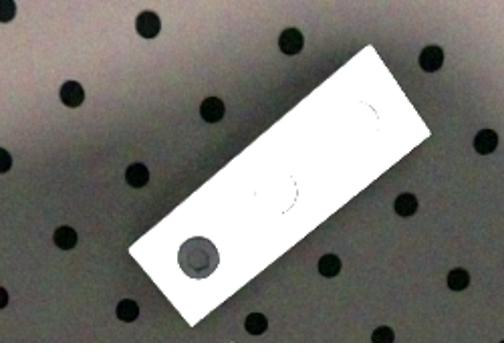

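move(
  target=[
    [0.3194,-0.2938,0.11,0,0.8949,0.4462,0,-1,1,-0.6,0,0.36,0.03,0.26,0.5,-0.5,-0.5,-0.5,-0.5,0.2,-1,0],
    [0.3194,-0.2938,0.104,0,0.8949,0.4462,0,-1,1,-0.6,0,0.36,0.03,0.26,0.5,-0.5,-0.5,-0.5,-0.5,0.2,-1,0],
  ],
  speed=0.1,
)

move(
  target=[0.3194,-0.2938,0.0995,0,0.8949,0.4462,0,-1,1,-0.6,0,0.36,0.03,0.26,0.5,-0.5,-0.5,-0.5,-0.5,0.2,-1,0],
  speed=0.006,
  stop_force=12,
)

move(
  target=[
    [0.3192,-0.2938,0.1036,0,0.8949,0.4462,0,-1,1,-0.6,0,0.36,0.03,0.26,0.5,-0.5,-0.5,-0.5,-0.5,0.2,-1,0],
    [0.3192,-0.2938,0.0995,0,0.8949,0.4462,0,-1,1,-0.6,0,0.36,0.03,0.26,0.5,-0.5,-0.5,-0.5,-0.5,0.2,-1,0],
  ],
  speed=[0.05,0.006],
  stop_force=12,
  zero=false,
)

move(
  target=[
    [0.3192,-0.2936,0.1036,0,0.8949,0.4462,0,-1,1,-0.6,0,0.36,0.03,0.26,0.5,-0.5,-0.5,-0.5,-0.5,0.2,-1,0],
    [0.3192,-0.2936,0.0995,0,0.8949,0.4462,0,-1,1,-0.6,0,0.36,0.03,0.26,0.5,-0.5,-0.5,-0.5,-0.5,0.2,-1,0],
  ],
  speed=[0.05,0.006],
  stop_force=12,
  zero=false,
)

move(
  target=[
    [0.3194,-0.2936,0.1036,0,0.8949,0.4462,0,-1,1,-0.6,0,0.36,0.03,0.26,0.5,-0.5,-0.5,-0.5,-0.5,0.2,-1,0],
    [0.3194,-0.2936,0.0995,0,0.8949,0.4462,0,-1,1,-0.6,0,0.36,0.03,0.26,0.5,-0.5,-0.5,-0.5,-0.5,0.2,-1,0],
  ],
  speed=[0.05,0.006],
  stop_force=12,
  zero=false,
)

move(
  target=[
    [0.3196,-0.2936,0.1036,0,0.8949,0.4462,0,-1,1,-0.6,0,0.36,0.03,0.26,0.5,-0.5,-0.5,-0.5,-0.5,0.2,-1,0],
    [0.3196,-0.2936,0.0995,0,0.8949,0.4462,0,-1,1,-0.6,0,0.36,0.03,0.26,0.5,-0.5,-0.5,-0.5,-0.5,0.2,-1,0],
  ],
  speed=[0.05,0.006],
  stop_force=12,
  zero=false,
)

move(
  target=[
    [0.3196,-0.2938,0.1036,0,0.8949,0.4462,0,-1,1,-0.6,0,0.36,0.03,0.26,0.5,-0.5,-0.5,-0.5,-0.5,0.2,-1,0],
    [0.3196,-0.2938,0.0995,0,0.8949,0.4462,0,-1,1,-0.6,0,0.36,0.03,0.26,0.5,-0.5,-0.5,-0.5,-0.5,0.2,-1,0],
  ],
  speed=[0.05,0.006],
  stop_force=12,
  zero=false,
)

move(
  target=[
    [0.3194,-0.294,0.1036,0,0.8949,0.4462,0,-1,1,-0.6,0,0.36,0.03,0.26,0.5,-0.5,-0.5,-0.5,-0.5,0.2,-1,0],
    [0.3194,-0.294,0.0995,0,0.8949,0.4462,0,-1,1,-0.6,0,0.36,0.03,0.26,0.5,-0.5,-0.5,-0.5,-0.5,0.2,-1,0],
  ],
  speed=[0.05,0.006],
  stop_force=12,
  zero=false,
)

move(
  target=[
    [0.3192,-0.294,0.1036,0,0.8949,0.4462,0,-1,1,-0.6,0,0.36,0.03,0.26,0.5,-0.5,-0.5,-0.5,-0.5,0.2,-1,0],
    [0.3192,-0.294,0.0995,0,0.8949,0.4462,0,-1,1,-0.6,0,0.36,0.03,0.26,0.5,-0.5,-0.5,-0.5,-0.5,0.2,-1,0],
  ],
  speed=[0.05,0.006],
  stop_force=12,
  zero=false,
)

move(
  target=[
    [0.3194,-0.2934,0.1036,0,0.8949,0.4462,0,-1,1,-0.6,0,0.36,0.03,0.26,0.5,-0.5,-0.5,-0.5,-0.5,0.2,-1,0],
    [0.3194,-0.2934,0.0995,0,0.8949,0.4462,0,-1,1,-0.6,0,0.36,0.03,0.26,0.5,-0.5,-0.5,-0.5,-0.5,0.2,-1,0],
  ],
  speed=[0.05,0.006],
  stop_force=12,
  zero=false,
)

move(
  target=[
    [0.319,-0.2936,0.1036,0,0.8949,0.4462,0,-1,1,-0.6,0,0.36,0.03,0.26,0.5,-0.5,-0.5,-0.5,-0.5,0.2,-1,0],
    [0.319,-0.2936,0.0995,0,0.8949,0.4462,0,-1,1,-0.6,0,0.36,0.03,0.26,0.5,-0.5,-0.5,-0.5,-0.5,0.2,-1,0],
  ],
  speed=[0.05,0.006],
  stop_force=12,
  zero=false,
)

move(
  target=[
    [0.3198,-0.2942,0.1036,0,0.8949,0.4462,0,-1,1,-0.6,0,0.36,0.03,0.26,0.5,-0.5,-0.5,-0.5,-0.5,0.2,-1,0],
    [0.3198,-0.2942,0.0995,0,0.8949,0.4462,0,-1,1,-0.6,0,0.36,0.03,0.26,0.5,-0.5,-0.5,-0.5,-0.5,0.2,-1,0],
  ],
  speed=[0.05,0.006],
  stop_force=12,
  zero=false,
)

Scene clock: 3407.47 s.
left_arm: end_effector_position=(+0.3194, -0.2938, +0.1040) position_measured=226 object_status=2 fault=0 end_effector_quat_wxyz=(+0.000, +0.895, +0.446, +0.000) | right_arm: end_effector_position=(+0.3600, +0.0300, +0.2600) position_measured=192 object_status=3 fault=0 end_effector_quat_wxyz=(+0.500, -0.500, -0.500, -0.500)
Joint positions: left_arm=[-0.439 0.014 -0.304 0 -1.253 2.935] | right_arm=[-0.65 0.391 -0.078 -1.24 -2.141 3.708]
Flange force (N): left_arm=[4.7 -8.1 0.9] | right_arm=[-3.2 0.4 -2.1]
Hand target: left_arm +0.3194, -0.2938, +0.1040; +0.000, +0.895, +0.446, +0.000 | right_arm +0.3600, +0.0300, +0.2600; +0.500, -0.500, -0.500, -0.500
Off the commanded pose: left_arm 0.000 m, 0 deg | right_arm 0.000 m, 0 deg.
move: done

Scene clock: 3408.20 s.
left_arm: end_effector_position=(+0.3194, -0.2938, +0.1030) position_measured=226 object_status=2 fault=0 end_effector_quat_wxyz=(+0.000, +0.895, +0.446, +0.000) | right_arm: end_effector_position=(+0.3600, +0.0300, +0.2600) position_measured=192 object_status=3 fault=0 end_effector_quat_wxyz=(+0.500, -0.500, -0.500, -0.500)
Joint positions: left_arm=[-0.439 0.014 -0.306 0 -1.25 2.935] | right_arm=[-0.65 0.391 -0.078 -1.24 -2.141 3.708]
Flange force (N): left_arm=[5.5 -10.4 -22.8] | right_arm=[-3.3 0.5 -2.0]
Hand target: left_arm +0.3194, -0.2938, +0.1030; +0.000, +0.895, +0.446, +0.000 | right_arm +0.3600, +0.0300, +0.2600; +0.500, -0.500, -0.500, -0.500
Off the commanded pose: left_arm 0.004 m, 0 deg | right_arm 0.000 m, 0 deg.
move: contact (left_arm)

Scene clock: 3409.03 s.
left_arm: end_effector_position=(+0.3193, -0.2939, +0.1025) position_measured=226 object_status=2 fault=0 end_effector_quat_wxyz=(+0.000, +0.895, +0.446, +0.000) | right_arm: end_effector_position=(+0.3600, +0.0300, +0.2600) position_measured=192 object_status=3 fault=0 end_effector_quat_wxyz=(+0.500, -0.500, -0.500, -0.500)
Joint positions: left_arm=[-0.44 0.014 -0.307 0 -1.249 2.935] | right_arm=[-0.65 0.391 -0.078 -1.24 -2.141 3.708]
Flange force (N): left_arm=[4.8 -12.6 -51.4] | right_arm=[-3.5 0.2 -1.8]
Hand target: left_arm +0.3193, -0.2939, +0.1025; +0.000, +0.895, +0.446, +0.000 | right_arm +0.3600, +0.0300, +0.2600; +0.500, -0.500, -0.500, -0.500
Off the commanded pose: left_arm 0.003 m, 0 deg | right_arm 0.000 m, 0 deg.
move: contact (left_arm); path passed 1 of 2 targets

Scene clock: 3409.83 s.
left_arm: end_effector_position=(+0.3192, -0.2937, +0.1027) position_measured=226 object_status=2 fault=0 end_effector_quat_wxyz=(+0.000, +0.895, +0.446, +0.000) | right_arm: end_effector_position=(+0.3600, +0.0300, +0.2600) position_measured=192 object_status=3 fault=0 end_effector_quat_wxyz=(+0.500, -0.500, -0.500, -0.500)
Joint positions: left_arm=[-0.439 0.014 -0.307 0 -1.249 2.935] | right_arm=[-0.65 0.391 -0.078 -1.24 -2.141 3.708]
Flange force (N): left_arm=[3.2 -9.0 -36.4] | right_arm=[-3.3 0.4 -1.7]
Hand target: left_arm +0.3192, -0.2937, +0.1027; +0.000, +0.895, +0.446, +0.000 | right_arm +0.3600, +0.0300, +0.2600; +0.500, -0.500, -0.500, -0.500
Off the commanded pose: left_arm 0.003 m, 0 deg | right_arm 0.000 m, 0 deg.
move: contact (left_arm); path passed 1 of 2 targets

Scene clock: 3410.60 s.
left_arm: end_effector_position=(+0.3195, -0.2936, +0.1029) position_measured=226 object_status=2 fault=0 end_effector_quat_wxyz=(+0.000, +0.895, +0.446, +0.000) | right_arm: end_effector_position=(+0.3600, +0.0300, +0.2600) position_measured=192 object_status=3 fault=0 end_effector_quat_wxyz=(+0.500, -0.500, -0.500, -0.500)
Joint positions: left_arm=[-0.439 0.014 -0.307 0 -1.25 2.935] | right_arm=[-0.65 0.391 -0.078 -1.24 -2.141 3.708]
Flange force (N): left_arm=[3.2 -10.8 -26.0] | right_arm=[-3.1 0.3 -1.7]
Hand target: left_arm +0.3195, -0.2936, +0.1029; +0.000, +0.895, +0.446, +0.000 | right_arm +0.3600, +0.0300, +0.2600; +0.500, -0.500, -0.500, -0.500
Off the commanded pose: left_arm 0.003 m, 0 deg | right_arm 0.000 m, 0 deg.
move: contact (left_arm); path passed 1 of 2 targets

Scene clock: 3411.33 s.
left_arm: end_effector_position=(+0.3197, -0.2936, +0.1030) position_measured=226 object_status=2 fault=0 end_effector_quat_wxyz=(+0.000, +0.895, +0.446, +0.000) | right_arm: end_effector_position=(+0.3600, +0.0300, +0.2600) position_measured=192 object_status=3 fault=0 end_effector_quat_wxyz=(+0.500, -0.500, -0.500, -0.500)
Joint positions: left_arm=[-0.439 0.015 -0.306 0 -1.25 2.935] | right_arm=[-0.65 0.391 -0.078 -1.24 -2.141 3.708]
Flange force (N): left_arm=[3.0 -10.2 -17.6] | right_arm=[-3.4 0.8 -2.1]
Hand target: left_arm +0.3197, -0.2936, +0.1030; +0.000, +0.895, +0.446, +0.000 | right_arm +0.3600, +0.0300, +0.2600; +0.500, -0.500, -0.500, -0.500
Off the commanded pose: left_arm 0.004 m, 0 deg | right_arm 0.000 m, 0 deg.
move: contact (left_arm); path passed 1 of 2 targets

Scene clock: 3412.33 s.
left_arm: end_effector_position=(+0.3197, -0.2939, +0.1025) position_measured=226 object_status=2 fault=0 end_effector_quat_wxyz=(+0.000, +0.895, +0.446, +0.000) | right_arm: end_effector_position=(+0.3600, +0.0300, +0.2600) position_measured=192 object_status=3 fault=0 end_effector_quat_wxyz=(+0.500, -0.500, -0.500, -0.500)
Joint positions: left_arm=[-0.439 0.015 -0.307 0 -1.249 2.935] | right_arm=[-0.65 0.391 -0.078 -1.24 -2.141 3.708]
Flange force (N): left_arm=[5.2 -15.1 -51.7] | right_arm=[-3.3 0.4 -1.9]
Hand target: left_arm +0.3197, -0.2939, +0.1025; +0.000, +0.895, +0.446, +0.000 | right_arm +0.3600, +0.0300, +0.2600; +0.500, -0.500, -0.500, -0.500
Off the commanded pose: left_arm 0.003 m, 0 deg | right_arm 0.000 m, 0 deg.
move: contact (left_arm); path passed 1 of 2 targets

Scene clock: 3413.17 s.
left_arm: end_effector_position=(+0.3195, -0.2941, +0.1026) position_measured=226 object_status=2 fault=0 end_effector_quat_wxyz=(+0.000, +0.895, +0.446, +0.000) | right_arm: end_effector_position=(+0.3600, +0.0300, +0.2600) position_measured=192 object_status=3 fault=0 end_effector_quat_wxyz=(+0.500, -0.500, -0.500, -0.500)
Joint positions: left_arm=[-0.44 0.015 -0.306 0 -1.249 2.936] | right_arm=[-0.65 0.391 -0.078 -1.24 -2.141 3.708]
Flange force (N): left_arm=[6.3 -13.1 -44.2] | right_arm=[-3.2 0.6 -1.9]
Hand target: left_arm +0.3195, -0.2941, +0.1026; +0.000, +0.895, +0.446, +0.000 | right_arm +0.3600, +0.0300, +0.2600; +0.500, -0.500, -0.500, -0.500
Off the commanded pose: left_arm 0.003 m, 0 deg | right_arm 0.000 m, 0 deg.
move: contact (left_arm); path passed 1 of 2 targets

Scene clock: 3413.97 s.
left_arm: end_effector_position=(+0.3193, -0.2940, +0.1028) position_measured=226 object_status=2 fault=0 end_effector_quat_wxyz=(+0.000, +0.895, +0.446, +0.000) | right_arm: end_effector_position=(+0.3600, +0.0300, +0.2600) position_measured=192 object_status=3 fault=0 end_effector_quat_wxyz=(+0.500, -0.500, -0.500, -0.500)
Joint positions: left_arm=[-0.44 0.014 -0.307 0 -1.249 2.936] | right_arm=[-0.65 0.391 -0.078 -1.24 -2.141 3.708]
Flange force (N): left_arm=[6.2 -10.2 -31.7] | right_arm=[-3.3 0.6 -2.1]
Hand target: left_arm +0.3193, -0.2940, +0.1028; +0.000, +0.895, +0.446, +0.000 | right_arm +0.3600, +0.0300, +0.2600; +0.500, -0.500, -0.500, -0.500
Off the commanded pose: left_arm 0.003 m, 0 deg | right_arm 0.000 m, 0 deg.
move: contact (left_arm); path passed 1 of 2 targets

Scene clock: 3414.73 s.
left_arm: end_effector_position=(+0.3194, -0.2934, +0.1029) position_measured=226 object_status=2 fault=0 end_effector_quat_wxyz=(+0.000, +0.895, +0.446, +0.000) | right_arm: end_effector_position=(+0.3600, +0.0300, +0.2600) position_measured=192 object_status=3 fault=0 end_effector_quat_wxyz=(+0.500, -0.500, -0.500, -0.500)
Joint positions: left_arm=[-0.439 0.014 -0.307 0 -1.25 2.934] | right_arm=[-0.65 0.391 -0.078 -1.24 -2.141 3.708]
Flange force (N): left_arm=[2.4 -9.7 -22.5] | right_arm=[-3.3 0.1 -1.7]
Hand target: left_arm +0.3194, -0.2934, +0.1029; +0.000, +0.895, +0.446, +0.000 | right_arm +0.3600, +0.0300, +0.2600; +0.500, -0.500, -0.500, -0.500
Off the commanded pose: left_arm 0.003 m, 0 deg | right_arm 0.000 m, 0 deg.
move: contact (left_arm); path passed 1 of 2 targets

Scene clock: 3415.50 s.
left_arm: end_effector_position=(+0.3191, -0.2936, +0.1029) position_measured=226 object_status=2 fault=0 end_effector_quat_wxyz=(+0.000, +0.895, +0.446, +0.000) | right_arm: end_effector_position=(+0.3600, +0.0300, +0.2600) position_measured=192 object_status=3 fault=0 end_effector_quat_wxyz=(+0.500, -0.500, -0.500, -0.500)
Joint positions: left_arm=[-0.439 0.013 -0.307 0 -1.25 2.935] | right_arm=[-0.65 0.391 -0.078 -1.24 -2.141 3.708]
Flange force (N): left_arm=[5.4 -9.7 -23.3] | right_arm=[-3.3 0.1 -1.5]
Hand target: left_arm +0.3191, -0.2936, +0.1029; +0.000, +0.895, +0.446, +0.000 | right_arm +0.3600, +0.0300, +0.2600; +0.500, -0.500, -0.500, -0.500
Off the commanded pose: left_arm 0.003 m, 0 deg | right_arm 0.000 m, 0 deg.
move: contact (left_arm); path passed 1 of 2 targets

Scene clock: 3416.27 s.
left_arm: end_effector_position=(+0.3199, -0.2942, +0.1029) position_measured=226 object_status=2 fault=0 end_effector_quat_wxyz=(+0.000, +0.895, +0.446, +0.000) | right_arm: end_effector_position=(+0.3600, +0.0300, +0.2600) position_measured=192 object_status=3 fault=0 end_effector_quat_wxyz=(+0.500, -0.500, -0.500, -0.500)
Joint positions: left_arm=[-0.44 0.016 -0.305 0 -1.25 2.936] | right_arm=[-0.65 0.391 -0.078 -1.24 -2.141 3.708]
Flange force (N): left_arm=[5.2 -10.2 -20.8] | right_arm=[-2.8 0.1 -1.8]
Hand target: left_arm +0.3199, -0.2942, +0.1029; +0.000, +0.895, +0.446, +0.000 | right_arm +0.3600, +0.0300, +0.2600; +0.500, -0.500, -0.500, -0.500
Off the commanded pose: left_arm 0.003 m, 0 deg | right_arm 0.000 m, 0 deg.
move: contact (left_arm); path passed 1 of 2 targets

move(
  target=[
    [0.3193,-0.2942,0.1036,0,0.8746,0.4848,0,-1,1,-0.6,0,0.36,0.03,0.26,0.5,-0.5,-0.5,-0.5,-0.5,0.2,-1,0],
    [0.3193,-0.2942,0.103,0,0.8746,0.4848,0,-1,1,-0.6,0,0.36,0.03,0.26,0.5,-0.5,-0.5,-0.5,-0.5,0.2,-1,0],
    [0.31937,-0.2942,0.1029,0,0.9135,0.4067,0,-1,1,-0.6,0,0.36,0.03,0.26,0.5,-0.5,-0.5,-0.5,-0.5,0.2,-1,0],
    [0.31944,-0.2942,0.1029,0,0.8746,0.4848,0,-1,1,-0.6,0,0.36,0.03,0.26,0.5,-0.5,-0.5,-0.5,-0.5,0.2,-1,0],
    [0.31951,-0.2942,0.1029,0,0.9135,0.4067,0,-1,1,-0.6,0,0.36,0.03,0.26,0.5,-0.5,-0.5,-0.5,-0.5,0.2,-1,0],
    [0.31958,-0.2942,0.1029,0,0.8746,0.4848,0,-1,1,-0.6,0,0.36,0.03,0.26,0.5,-0.5,-0.5,-0.5,-0.5,0.2,-1,0],
    [0.31965,-0.2942,0.1029,0,0.9135,0.4067,0,-1,1,-0.6,0,0.36,0.03,0.26,0.5,-0.5,-0.5,-0.5,-0.5,0.2,-1,0],
    [0.31972,-0.2942,0.1029,0,0.8746,0.4848,0,-1,1,-0.6,0,0.36,0.03,0.26,0.5,-0.5,-0.5,-0.5,-0.5,0.2,-1,0],
    [0.31979,-0.2942,0.1029,0,0.9135,0.4067,0,-1,1,-0.6,0,0.36,0.03,0.26,0.5,-0.5,-0.5,-0.5,-0.5,0.2,-1,0],
  ],
  speed=[0.05,0.01,0.3,0.3,0.3,0.3,0.3,0.3,0.3],
)

move(
  target=[
    [0.31979,-0.2941,0.1029,0,0.8746,0.4848,0,-1,1,-0.6,0,0.36,0.03,0.26,0.5,-0.5,-0.5,-0.5,-0.5,0.2,-1,0],
    [0.31972,-0.2941,0.1029,0,0.9135,0.4067,0,-1,1,-0.6,0,0.36,0.03,0.26,0.5,-0.5,-0.5,-0.5,-0.5,0.2,-1,0],
    [0.31965,-0.2941,0.1029,0,0.8746,0.4848,0,-1,1,-0.6,0,0.36,0.03,0.26,0.5,-0.5,-0.5,-0.5,-0.5,0.2,-1,0],
    [0.31958,-0.2941,0.1029,0,0.9135,0.4067,0,-1,1,-0.6,0,0.36,0.03,0.26,0.5,-0.5,-0.5,-0.5,-0.5,0.2,-1,0],
    [0.31951,-0.2941,0.1029,0,0.8746,0.4848,0,-1,1,-0.6,0,0.36,0.03,0.26,0.5,-0.5,-0.5,-0.5,-0.5,0.2,-1,0],
    [0.31944,-0.2941,0.1029,0,0.9135,0.4067,0,-1,1,-0.6,0,0.36,0.03,0.26,0.5,-0.5,-0.5,-0.5,-0.5,0.2,-1,0],
    [0.31937,-0.2941,0.1029,0,0.8746,0.4848,0,-1,1,-0.6,0,0.36,0.03,0.26,0.5,-0.5,-0.5,-0.5,-0.5,0.2,-1,0],
    [0.3193,-0.2941,0.1029,0,0.9135,0.4067,0,-1,1,-0.6,0,0.36,0.03,0.26,0.5,-0.5,-0.5,-0.5,-0.5,0.2,-1,0],
  ],
  speed=0.3,
)

move(
  target=[
    [0.3193,-0.294,0.1029,0,0.8746,0.4848,0,-1,1,-0.6,0,0.36,0.03,0.26,0.5,-0.5,-0.5,-0.5,-0.5,0.2,-1,0],
    [0.31937,-0.294,0.1029,0,0.9135,0.4067,0,-1,1,-0.6,0,0.36,0.03,0.26,0.5,-0.5,-0.5,-0.5,-0.5,0.2,-1,0],
    [0.31944,-0.294,0.1029,0,0.8746,0.4848,0,-1,1,-0.6,0,0.36,0.03,0.26,0.5,-0.5,-0.5,-0.5,-0.5,0.2,-1,0],
    [0.31951,-0.294,0.1029,0,0.9135,0.4067,0,-1,1,-0.6,0,0.36,0.03,0.26,0.5,-0.5,-0.5,-0.5,-0.5,0.2,-1,0],
    [0.31958,-0.294,0.1029,0,0.8746,0.4848,0,-1,1,-0.6,0,0.36,0.03,0.26,0.5,-0.5,-0.5,-0.5,-0.5,0.2,-1,0],
    [0.31965,-0.294,0.1029,0,0.9135,0.4067,0,-1,1,-0.6,0,0.36,0.03,0.26,0.5,-0.5,-0.5,-0.5,-0.5,0.2,-1,0],
    [0.31972,-0.294,0.1029,0,0.8746,0.4848,0,-1,1,-0.6,0,0.36,0.03,0.26,0.5,-0.5,-0.5,-0.5,-0.5,0.2,-1,0],
    [0.31979,-0.294,0.1029,0,0.9135,0.4067,0,-1,1,-0.6,0,0.36,0.03,0.26,0.5,-0.5,-0.5,-0.5,-0.5,0.2,-1,0],
  ],
  speed=0.3,
)

move(
  target=[
    [0.31979,-0.2939,0.1029,0,0.8746,0.4848,0,-1,1,-0.6,0,0.36,0.03,0.26,0.5,-0.5,-0.5,-0.5,-0.5,0.2,-1,0],
    [0.31972,-0.2939,0.1029,0,0.9135,0.4067,0,-1,1,-0.6,0,0.36,0.03,0.26,0.5,-0.5,-0.5,-0.5,-0.5,0.2,-1,0],
    [0.31965,-0.2939,0.1029,0,0.8746,0.4848,0,-1,1,-0.6,0,0.36,0.03,0.26,0.5,-0.5,-0.5,-0.5,-0.5,0.2,-1,0],
    [0.31958,-0.2939,0.1029,0,0.9135,0.4067,0,-1,1,-0.6,0,0.36,0.03,0.26,0.5,-0.5,-0.5,-0.5,-0.5,0.2,-1,0],
    [0.31951,-0.2939,0.1029,0,0.8746,0.4848,0,-1,1,-0.6,0,0.36,0.03,0.26,0.5,-0.5,-0.5,-0.5,-0.5,0.2,-1,0],
    [0.31944,-0.2939,0.1029,0,0.9135,0.4067,0,-1,1,-0.6,0,0.36,0.03,0.26,0.5,-0.5,-0.5,-0.5,-0.5,0.2,-1,0],
    [0.31937,-0.2939,0.1029,0,0.8746,0.4848,0,-1,1,-0.6,0,0.36,0.03,0.26,0.5,-0.5,-0.5,-0.5,-0.5,0.2,-1,0],
    [0.3193,-0.2939,0.1029,0,0.9135,0.4067,0,-1,1,-0.6,0,0.36,0.03,0.26,0.5,-0.5,-0.5,-0.5,-0.5,0.2,-1,0],
  ],
  speed=0.3,
)

move(
  target=[
    [0.3193,-0.2938,0.1029,0,0.8746,0.4848,0,-1,1,-0.6,0,0.36,0.03,0.26,0.5,-0.5,-0.5,-0.5,-0.5,0.2,-1,0],
    [0.31937,-0.2938,0.1029,0,0.9135,0.4067,0,-1,1,-0.6,0,0.36,0.03,0.26,0.5,-0.5,-0.5,-0.5,-0.5,0.2,-1,0],
    [0.31944,-0.2938,0.1029,0,0.8746,0.4848,0,-1,1,-0.6,0,0.36,0.03,0.26,0.5,-0.5,-0.5,-0.5,-0.5,0.2,-1,0],
    [0.31951,-0.2938,0.1029,0,0.9135,0.4067,0,-1,1,-0.6,0,0.36,0.03,0.26,0.5,-0.5,-0.5,-0.5,-0.5,0.2,-1,0],
    [0.31958,-0.2938,0.1029,0,0.8746,0.4848,0,-1,1,-0.6,0,0.36,0.03,0.26,0.5,-0.5,-0.5,-0.5,-0.5,0.2,-1,0],
    [0.31965,-0.2938,0.1029,0,0.9135,0.4067,0,-1,1,-0.6,0,0.36,0.03,0.26,0.5,-0.5,-0.5,-0.5,-0.5,0.2,-1,0],
    [0.31972,-0.2938,0.1029,0,0.8746,0.4848,0,-1,1,-0.6,0,0.36,0.03,0.26,0.5,-0.5,-0.5,-0.5,-0.5,0.2,-1,0],
    [0.31979,-0.2938,0.1029,0,0.9135,0.4067,0,-1,1,-0.6,0,0.36,0.03,0.26,0.5,-0.5,-0.5,-0.5,-0.5,0.2,-1,0],
  ],
  speed=0.3,
)

Scene clock: 3527.70 s.
left_arm: end_effector_position=(+0.3198, -0.2942, +0.1029) position_measured=226 object_status=2 fault=0 end_effector_quat_wxyz=(+0.000, +0.914, +0.407, +0.000) | right_arm: end_effector_position=(+0.3600, +0.0300, +0.2600) position_measured=192 object_status=3 fault=0 end_effector_quat_wxyz=(+0.500, -0.500, -0.500, -0.500)
Joint positions: left_arm=[-0.44 0.016 -0.305 0 -1.25 2.848] | right_arm=[-0.65 0.391 -0.078 -1.24 -2.141 3.708]
Flange force (N): left_arm=[3.7 -9.0 -24.7] | right_arm=[-3.4 0.4 -1.8]
Hand target: left_arm +0.3198, -0.2942, +0.1029; +0.000, +0.914, +0.407, +0.000 | right_arm +0.3600, +0.0300, +0.2600; +0.500, -0.500, -0.500, -0.500
Off the commanded pose: left_arm 0.000 m, 0 deg | right_arm 0.000 m, 0 deg.
move: done

Scene clock: 3532.40 s.
left_arm: end_effector_position=(+0.3193, -0.2941, +0.1029) position_measured=226 object_status=2 fault=0 end_effector_quat_wxyz=(+0.000, +0.914, +0.407, +0.000) | right_arm: end_effector_position=(+0.3600, +0.0300, +0.2600) position_measured=192 object_status=3 fault=0 end_effector_quat_wxyz=(+0.500, -0.500, -0.500, -0.500)
Joint positions: left_arm=[-0.44 0.015 -0.306 0 -1.25 2.849] | right_arm=[-0.65 0.391 -0.078 -1.24 -2.141 3.708]
Flange force (N): left_arm=[4.4 -9.3 -22.5] | right_arm=[-3.5 0.7 -1.7]
Hand target: left_arm +0.3193, -0.2941, +0.1029; +0.000, +0.914, +0.407, +0.000 | right_arm +0.3600, +0.0300, +0.2600; +0.500, -0.500, -0.500, -0.500
Off the commanded pose: left_arm 0.000 m, 0 deg | right_arm 0.000 m, 0 deg.
move: done

Scene clock: 3537.10 s.
left_arm: end_effector_position=(+0.3198, -0.2940, +0.1029) position_measured=226 object_status=2 fault=0 end_effector_quat_wxyz=(+0.000, +0.914, +0.407, +0.000) | right_arm: end_effector_position=(+0.3600, +0.0300, +0.2600) position_measured=192 object_status=3 fault=0 end_effector_quat_wxyz=(+0.500, -0.500, -0.500, -0.500)
Joint positions: left_arm=[-0.44 0.016 -0.305 0 -1.25 2.848] | right_arm=[-0.65 0.391 -0.078 -1.24 -2.141 3.708]
Flange force (N): left_arm=[3.9 -10.4 -22.9] | right_arm=[-3.2 0.7 -2.2]
Hand target: left_arm +0.3198, -0.2940, +0.1029; +0.000, +0.914, +0.407, +0.000 | right_arm +0.3600, +0.0300, +0.2600; +0.500, -0.500, -0.500, -0.500
Off the commanded pose: left_arm 0.000 m, 0 deg | right_arm 0.000 m, 0 deg.
move: done

Scene clock: 3541.80 s.
left_arm: end_effector_position=(+0.3193, -0.2939, +0.1029) position_measured=226 object_status=2 fault=0 end_effector_quat_wxyz=(+0.000, +0.914, +0.407, +0.000) | right_arm: end_effector_position=(+0.3600, +0.0300, +0.2600) position_measured=192 object_status=3 fault=0 end_effector_quat_wxyz=(+0.500, -0.500, -0.500, -0.500)
Joint positions: left_arm=[-0.44 0.015 -0.306 0 -1.25 2.848] | right_arm=[-0.65 0.391 -0.078 -1.24 -2.141 3.708]
Flange force (N): left_arm=[4.6 -9.4 -24.2] | right_arm=[-3.8 0.7 -2.1]
Hand target: left_arm +0.3193, -0.2939, +0.1029; +0.000, +0.914, +0.407, +0.000 | right_arm +0.3600, +0.0300, +0.2600; +0.500, -0.500, -0.500, -0.500
Off the commanded pose: left_arm 0.000 m, 0 deg | right_arm 0.000 m, 0 deg.
move: done

Scene clock: 3546.50 s.
left_arm: end_effector_position=(+0.3198, -0.2938, +0.1029) position_measured=226 object_status=2 fault=0 end_effector_quat_wxyz=(+0.000, +0.914, +0.407, +0.000) | right_arm: end_effector_position=(+0.3600, +0.0300, +0.2600) position_measured=192 object_status=3 fault=0 end_effector_quat_wxyz=(+0.500, -0.500, -0.500, -0.500)
Joint positions: left_arm=[-0.439 0.015 -0.305 0 -1.25 2.848] | right_arm=[-0.65 0.391 -0.078 -1.24 -2.141 3.708]
Flange force (N): left_arm=[4.7 -8.9 -24.6] | right_arm=[-3.4 0.4 -1.7]
Hand target: left_arm +0.3198, -0.2938, +0.1029; +0.000, +0.914, +0.407, +0.000 | right_arm +0.3600, +0.0300, +0.2600; +0.500, -0.500, -0.500, -0.500
Off the commanded pose: left_arm 0.000 m, 0 deg | right_arm 0.000 m, 0 deg.
move: done

move(
  target=[
    [0.3198,-0.2938,0.106,0,0.9135,0.4067,0,-1,1,-0.6,0,0.36,0.03,0.26,0.5,-0.5,-0.5,-0.5,-0.5,0.2,-1,0],
    [0.3196,-0.294,0.1037,0,0.8949,0.4462,0,-1,1,-0.6,0,0.36,0.03,0.26,0.5,-0.5,-0.5,-0.5,-0.5,0.2,-1,0],
  ],
  speed=0.1,
  cameras=["cam_left_wrist","cam_right_wrist"],
)

zoom_image(
  camera="cam_left_wrist",
  region=[329, 180, 361, 212],
)

zoom_image(
  camera="cam_left_wrist",
  region=[300, 150, 400, 250],
)

Scene clock: 3563.50 s.
left_arm: end_effector_position=(+0.3196, -0.2940, +0.1037) position_measured=226 object_status=2 fault=0 end_effector_quat_wxyz=(+0.000, +0.895, +0.446, +0.000) | right_arm: end_effector_position=(+0.3600, +0.0300, +0.2600) position_measured=192 object_status=3 fault=0 end_effector_quat_wxyz=(+0.500, -0.500, -0.500, -0.500)
Joint positions: left_arm=[-0.44 0.015 -0.304 0 -1.252 2.936] | right_arm=[-0.65 0.391 -0.078 -1.24 -2.141 3.708]
Flange force (N): left_arm=[4.3 -7.0 1.2] | right_arm=[-3.3 0.6 -2.0]
Hand target: left_arm +0.3196, -0.2940, +0.1037; +0.000, +0.895, +0.446, +0.000 | right_arm +0.3600, +0.0300, +0.2600; +0.500, -0.500, -0.500, -0.500
Off the commanded pose: left_arm 0.000 m, 0 deg | right_arm 0.000 m, 0 deg.
move: done

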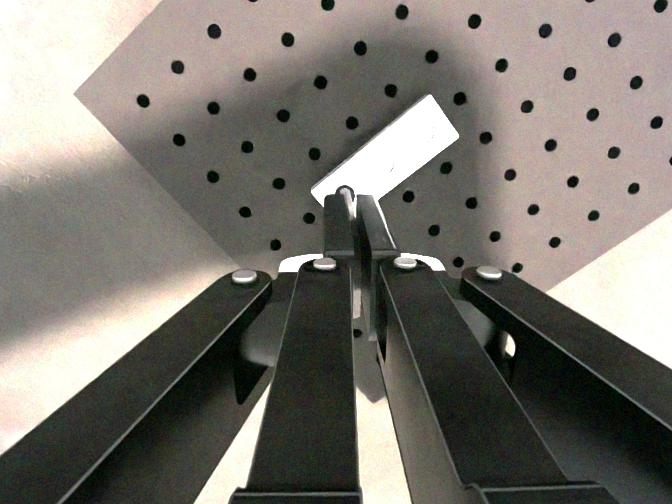

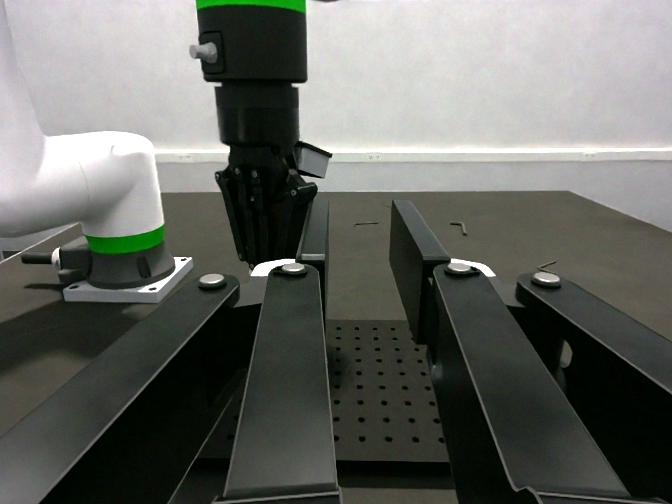

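Scaled by 15.750.

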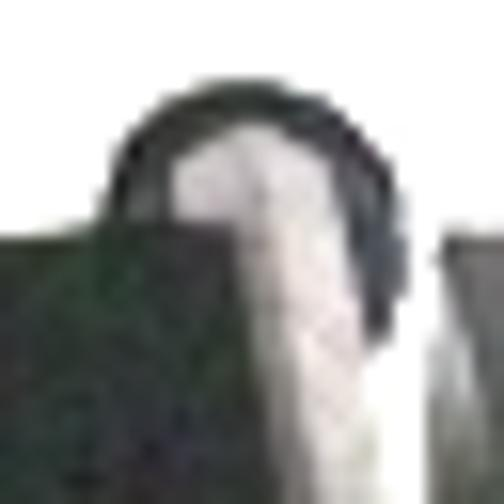

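Scaled by 5.040.

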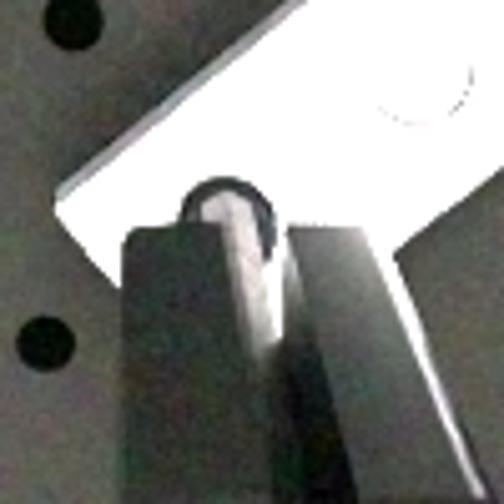

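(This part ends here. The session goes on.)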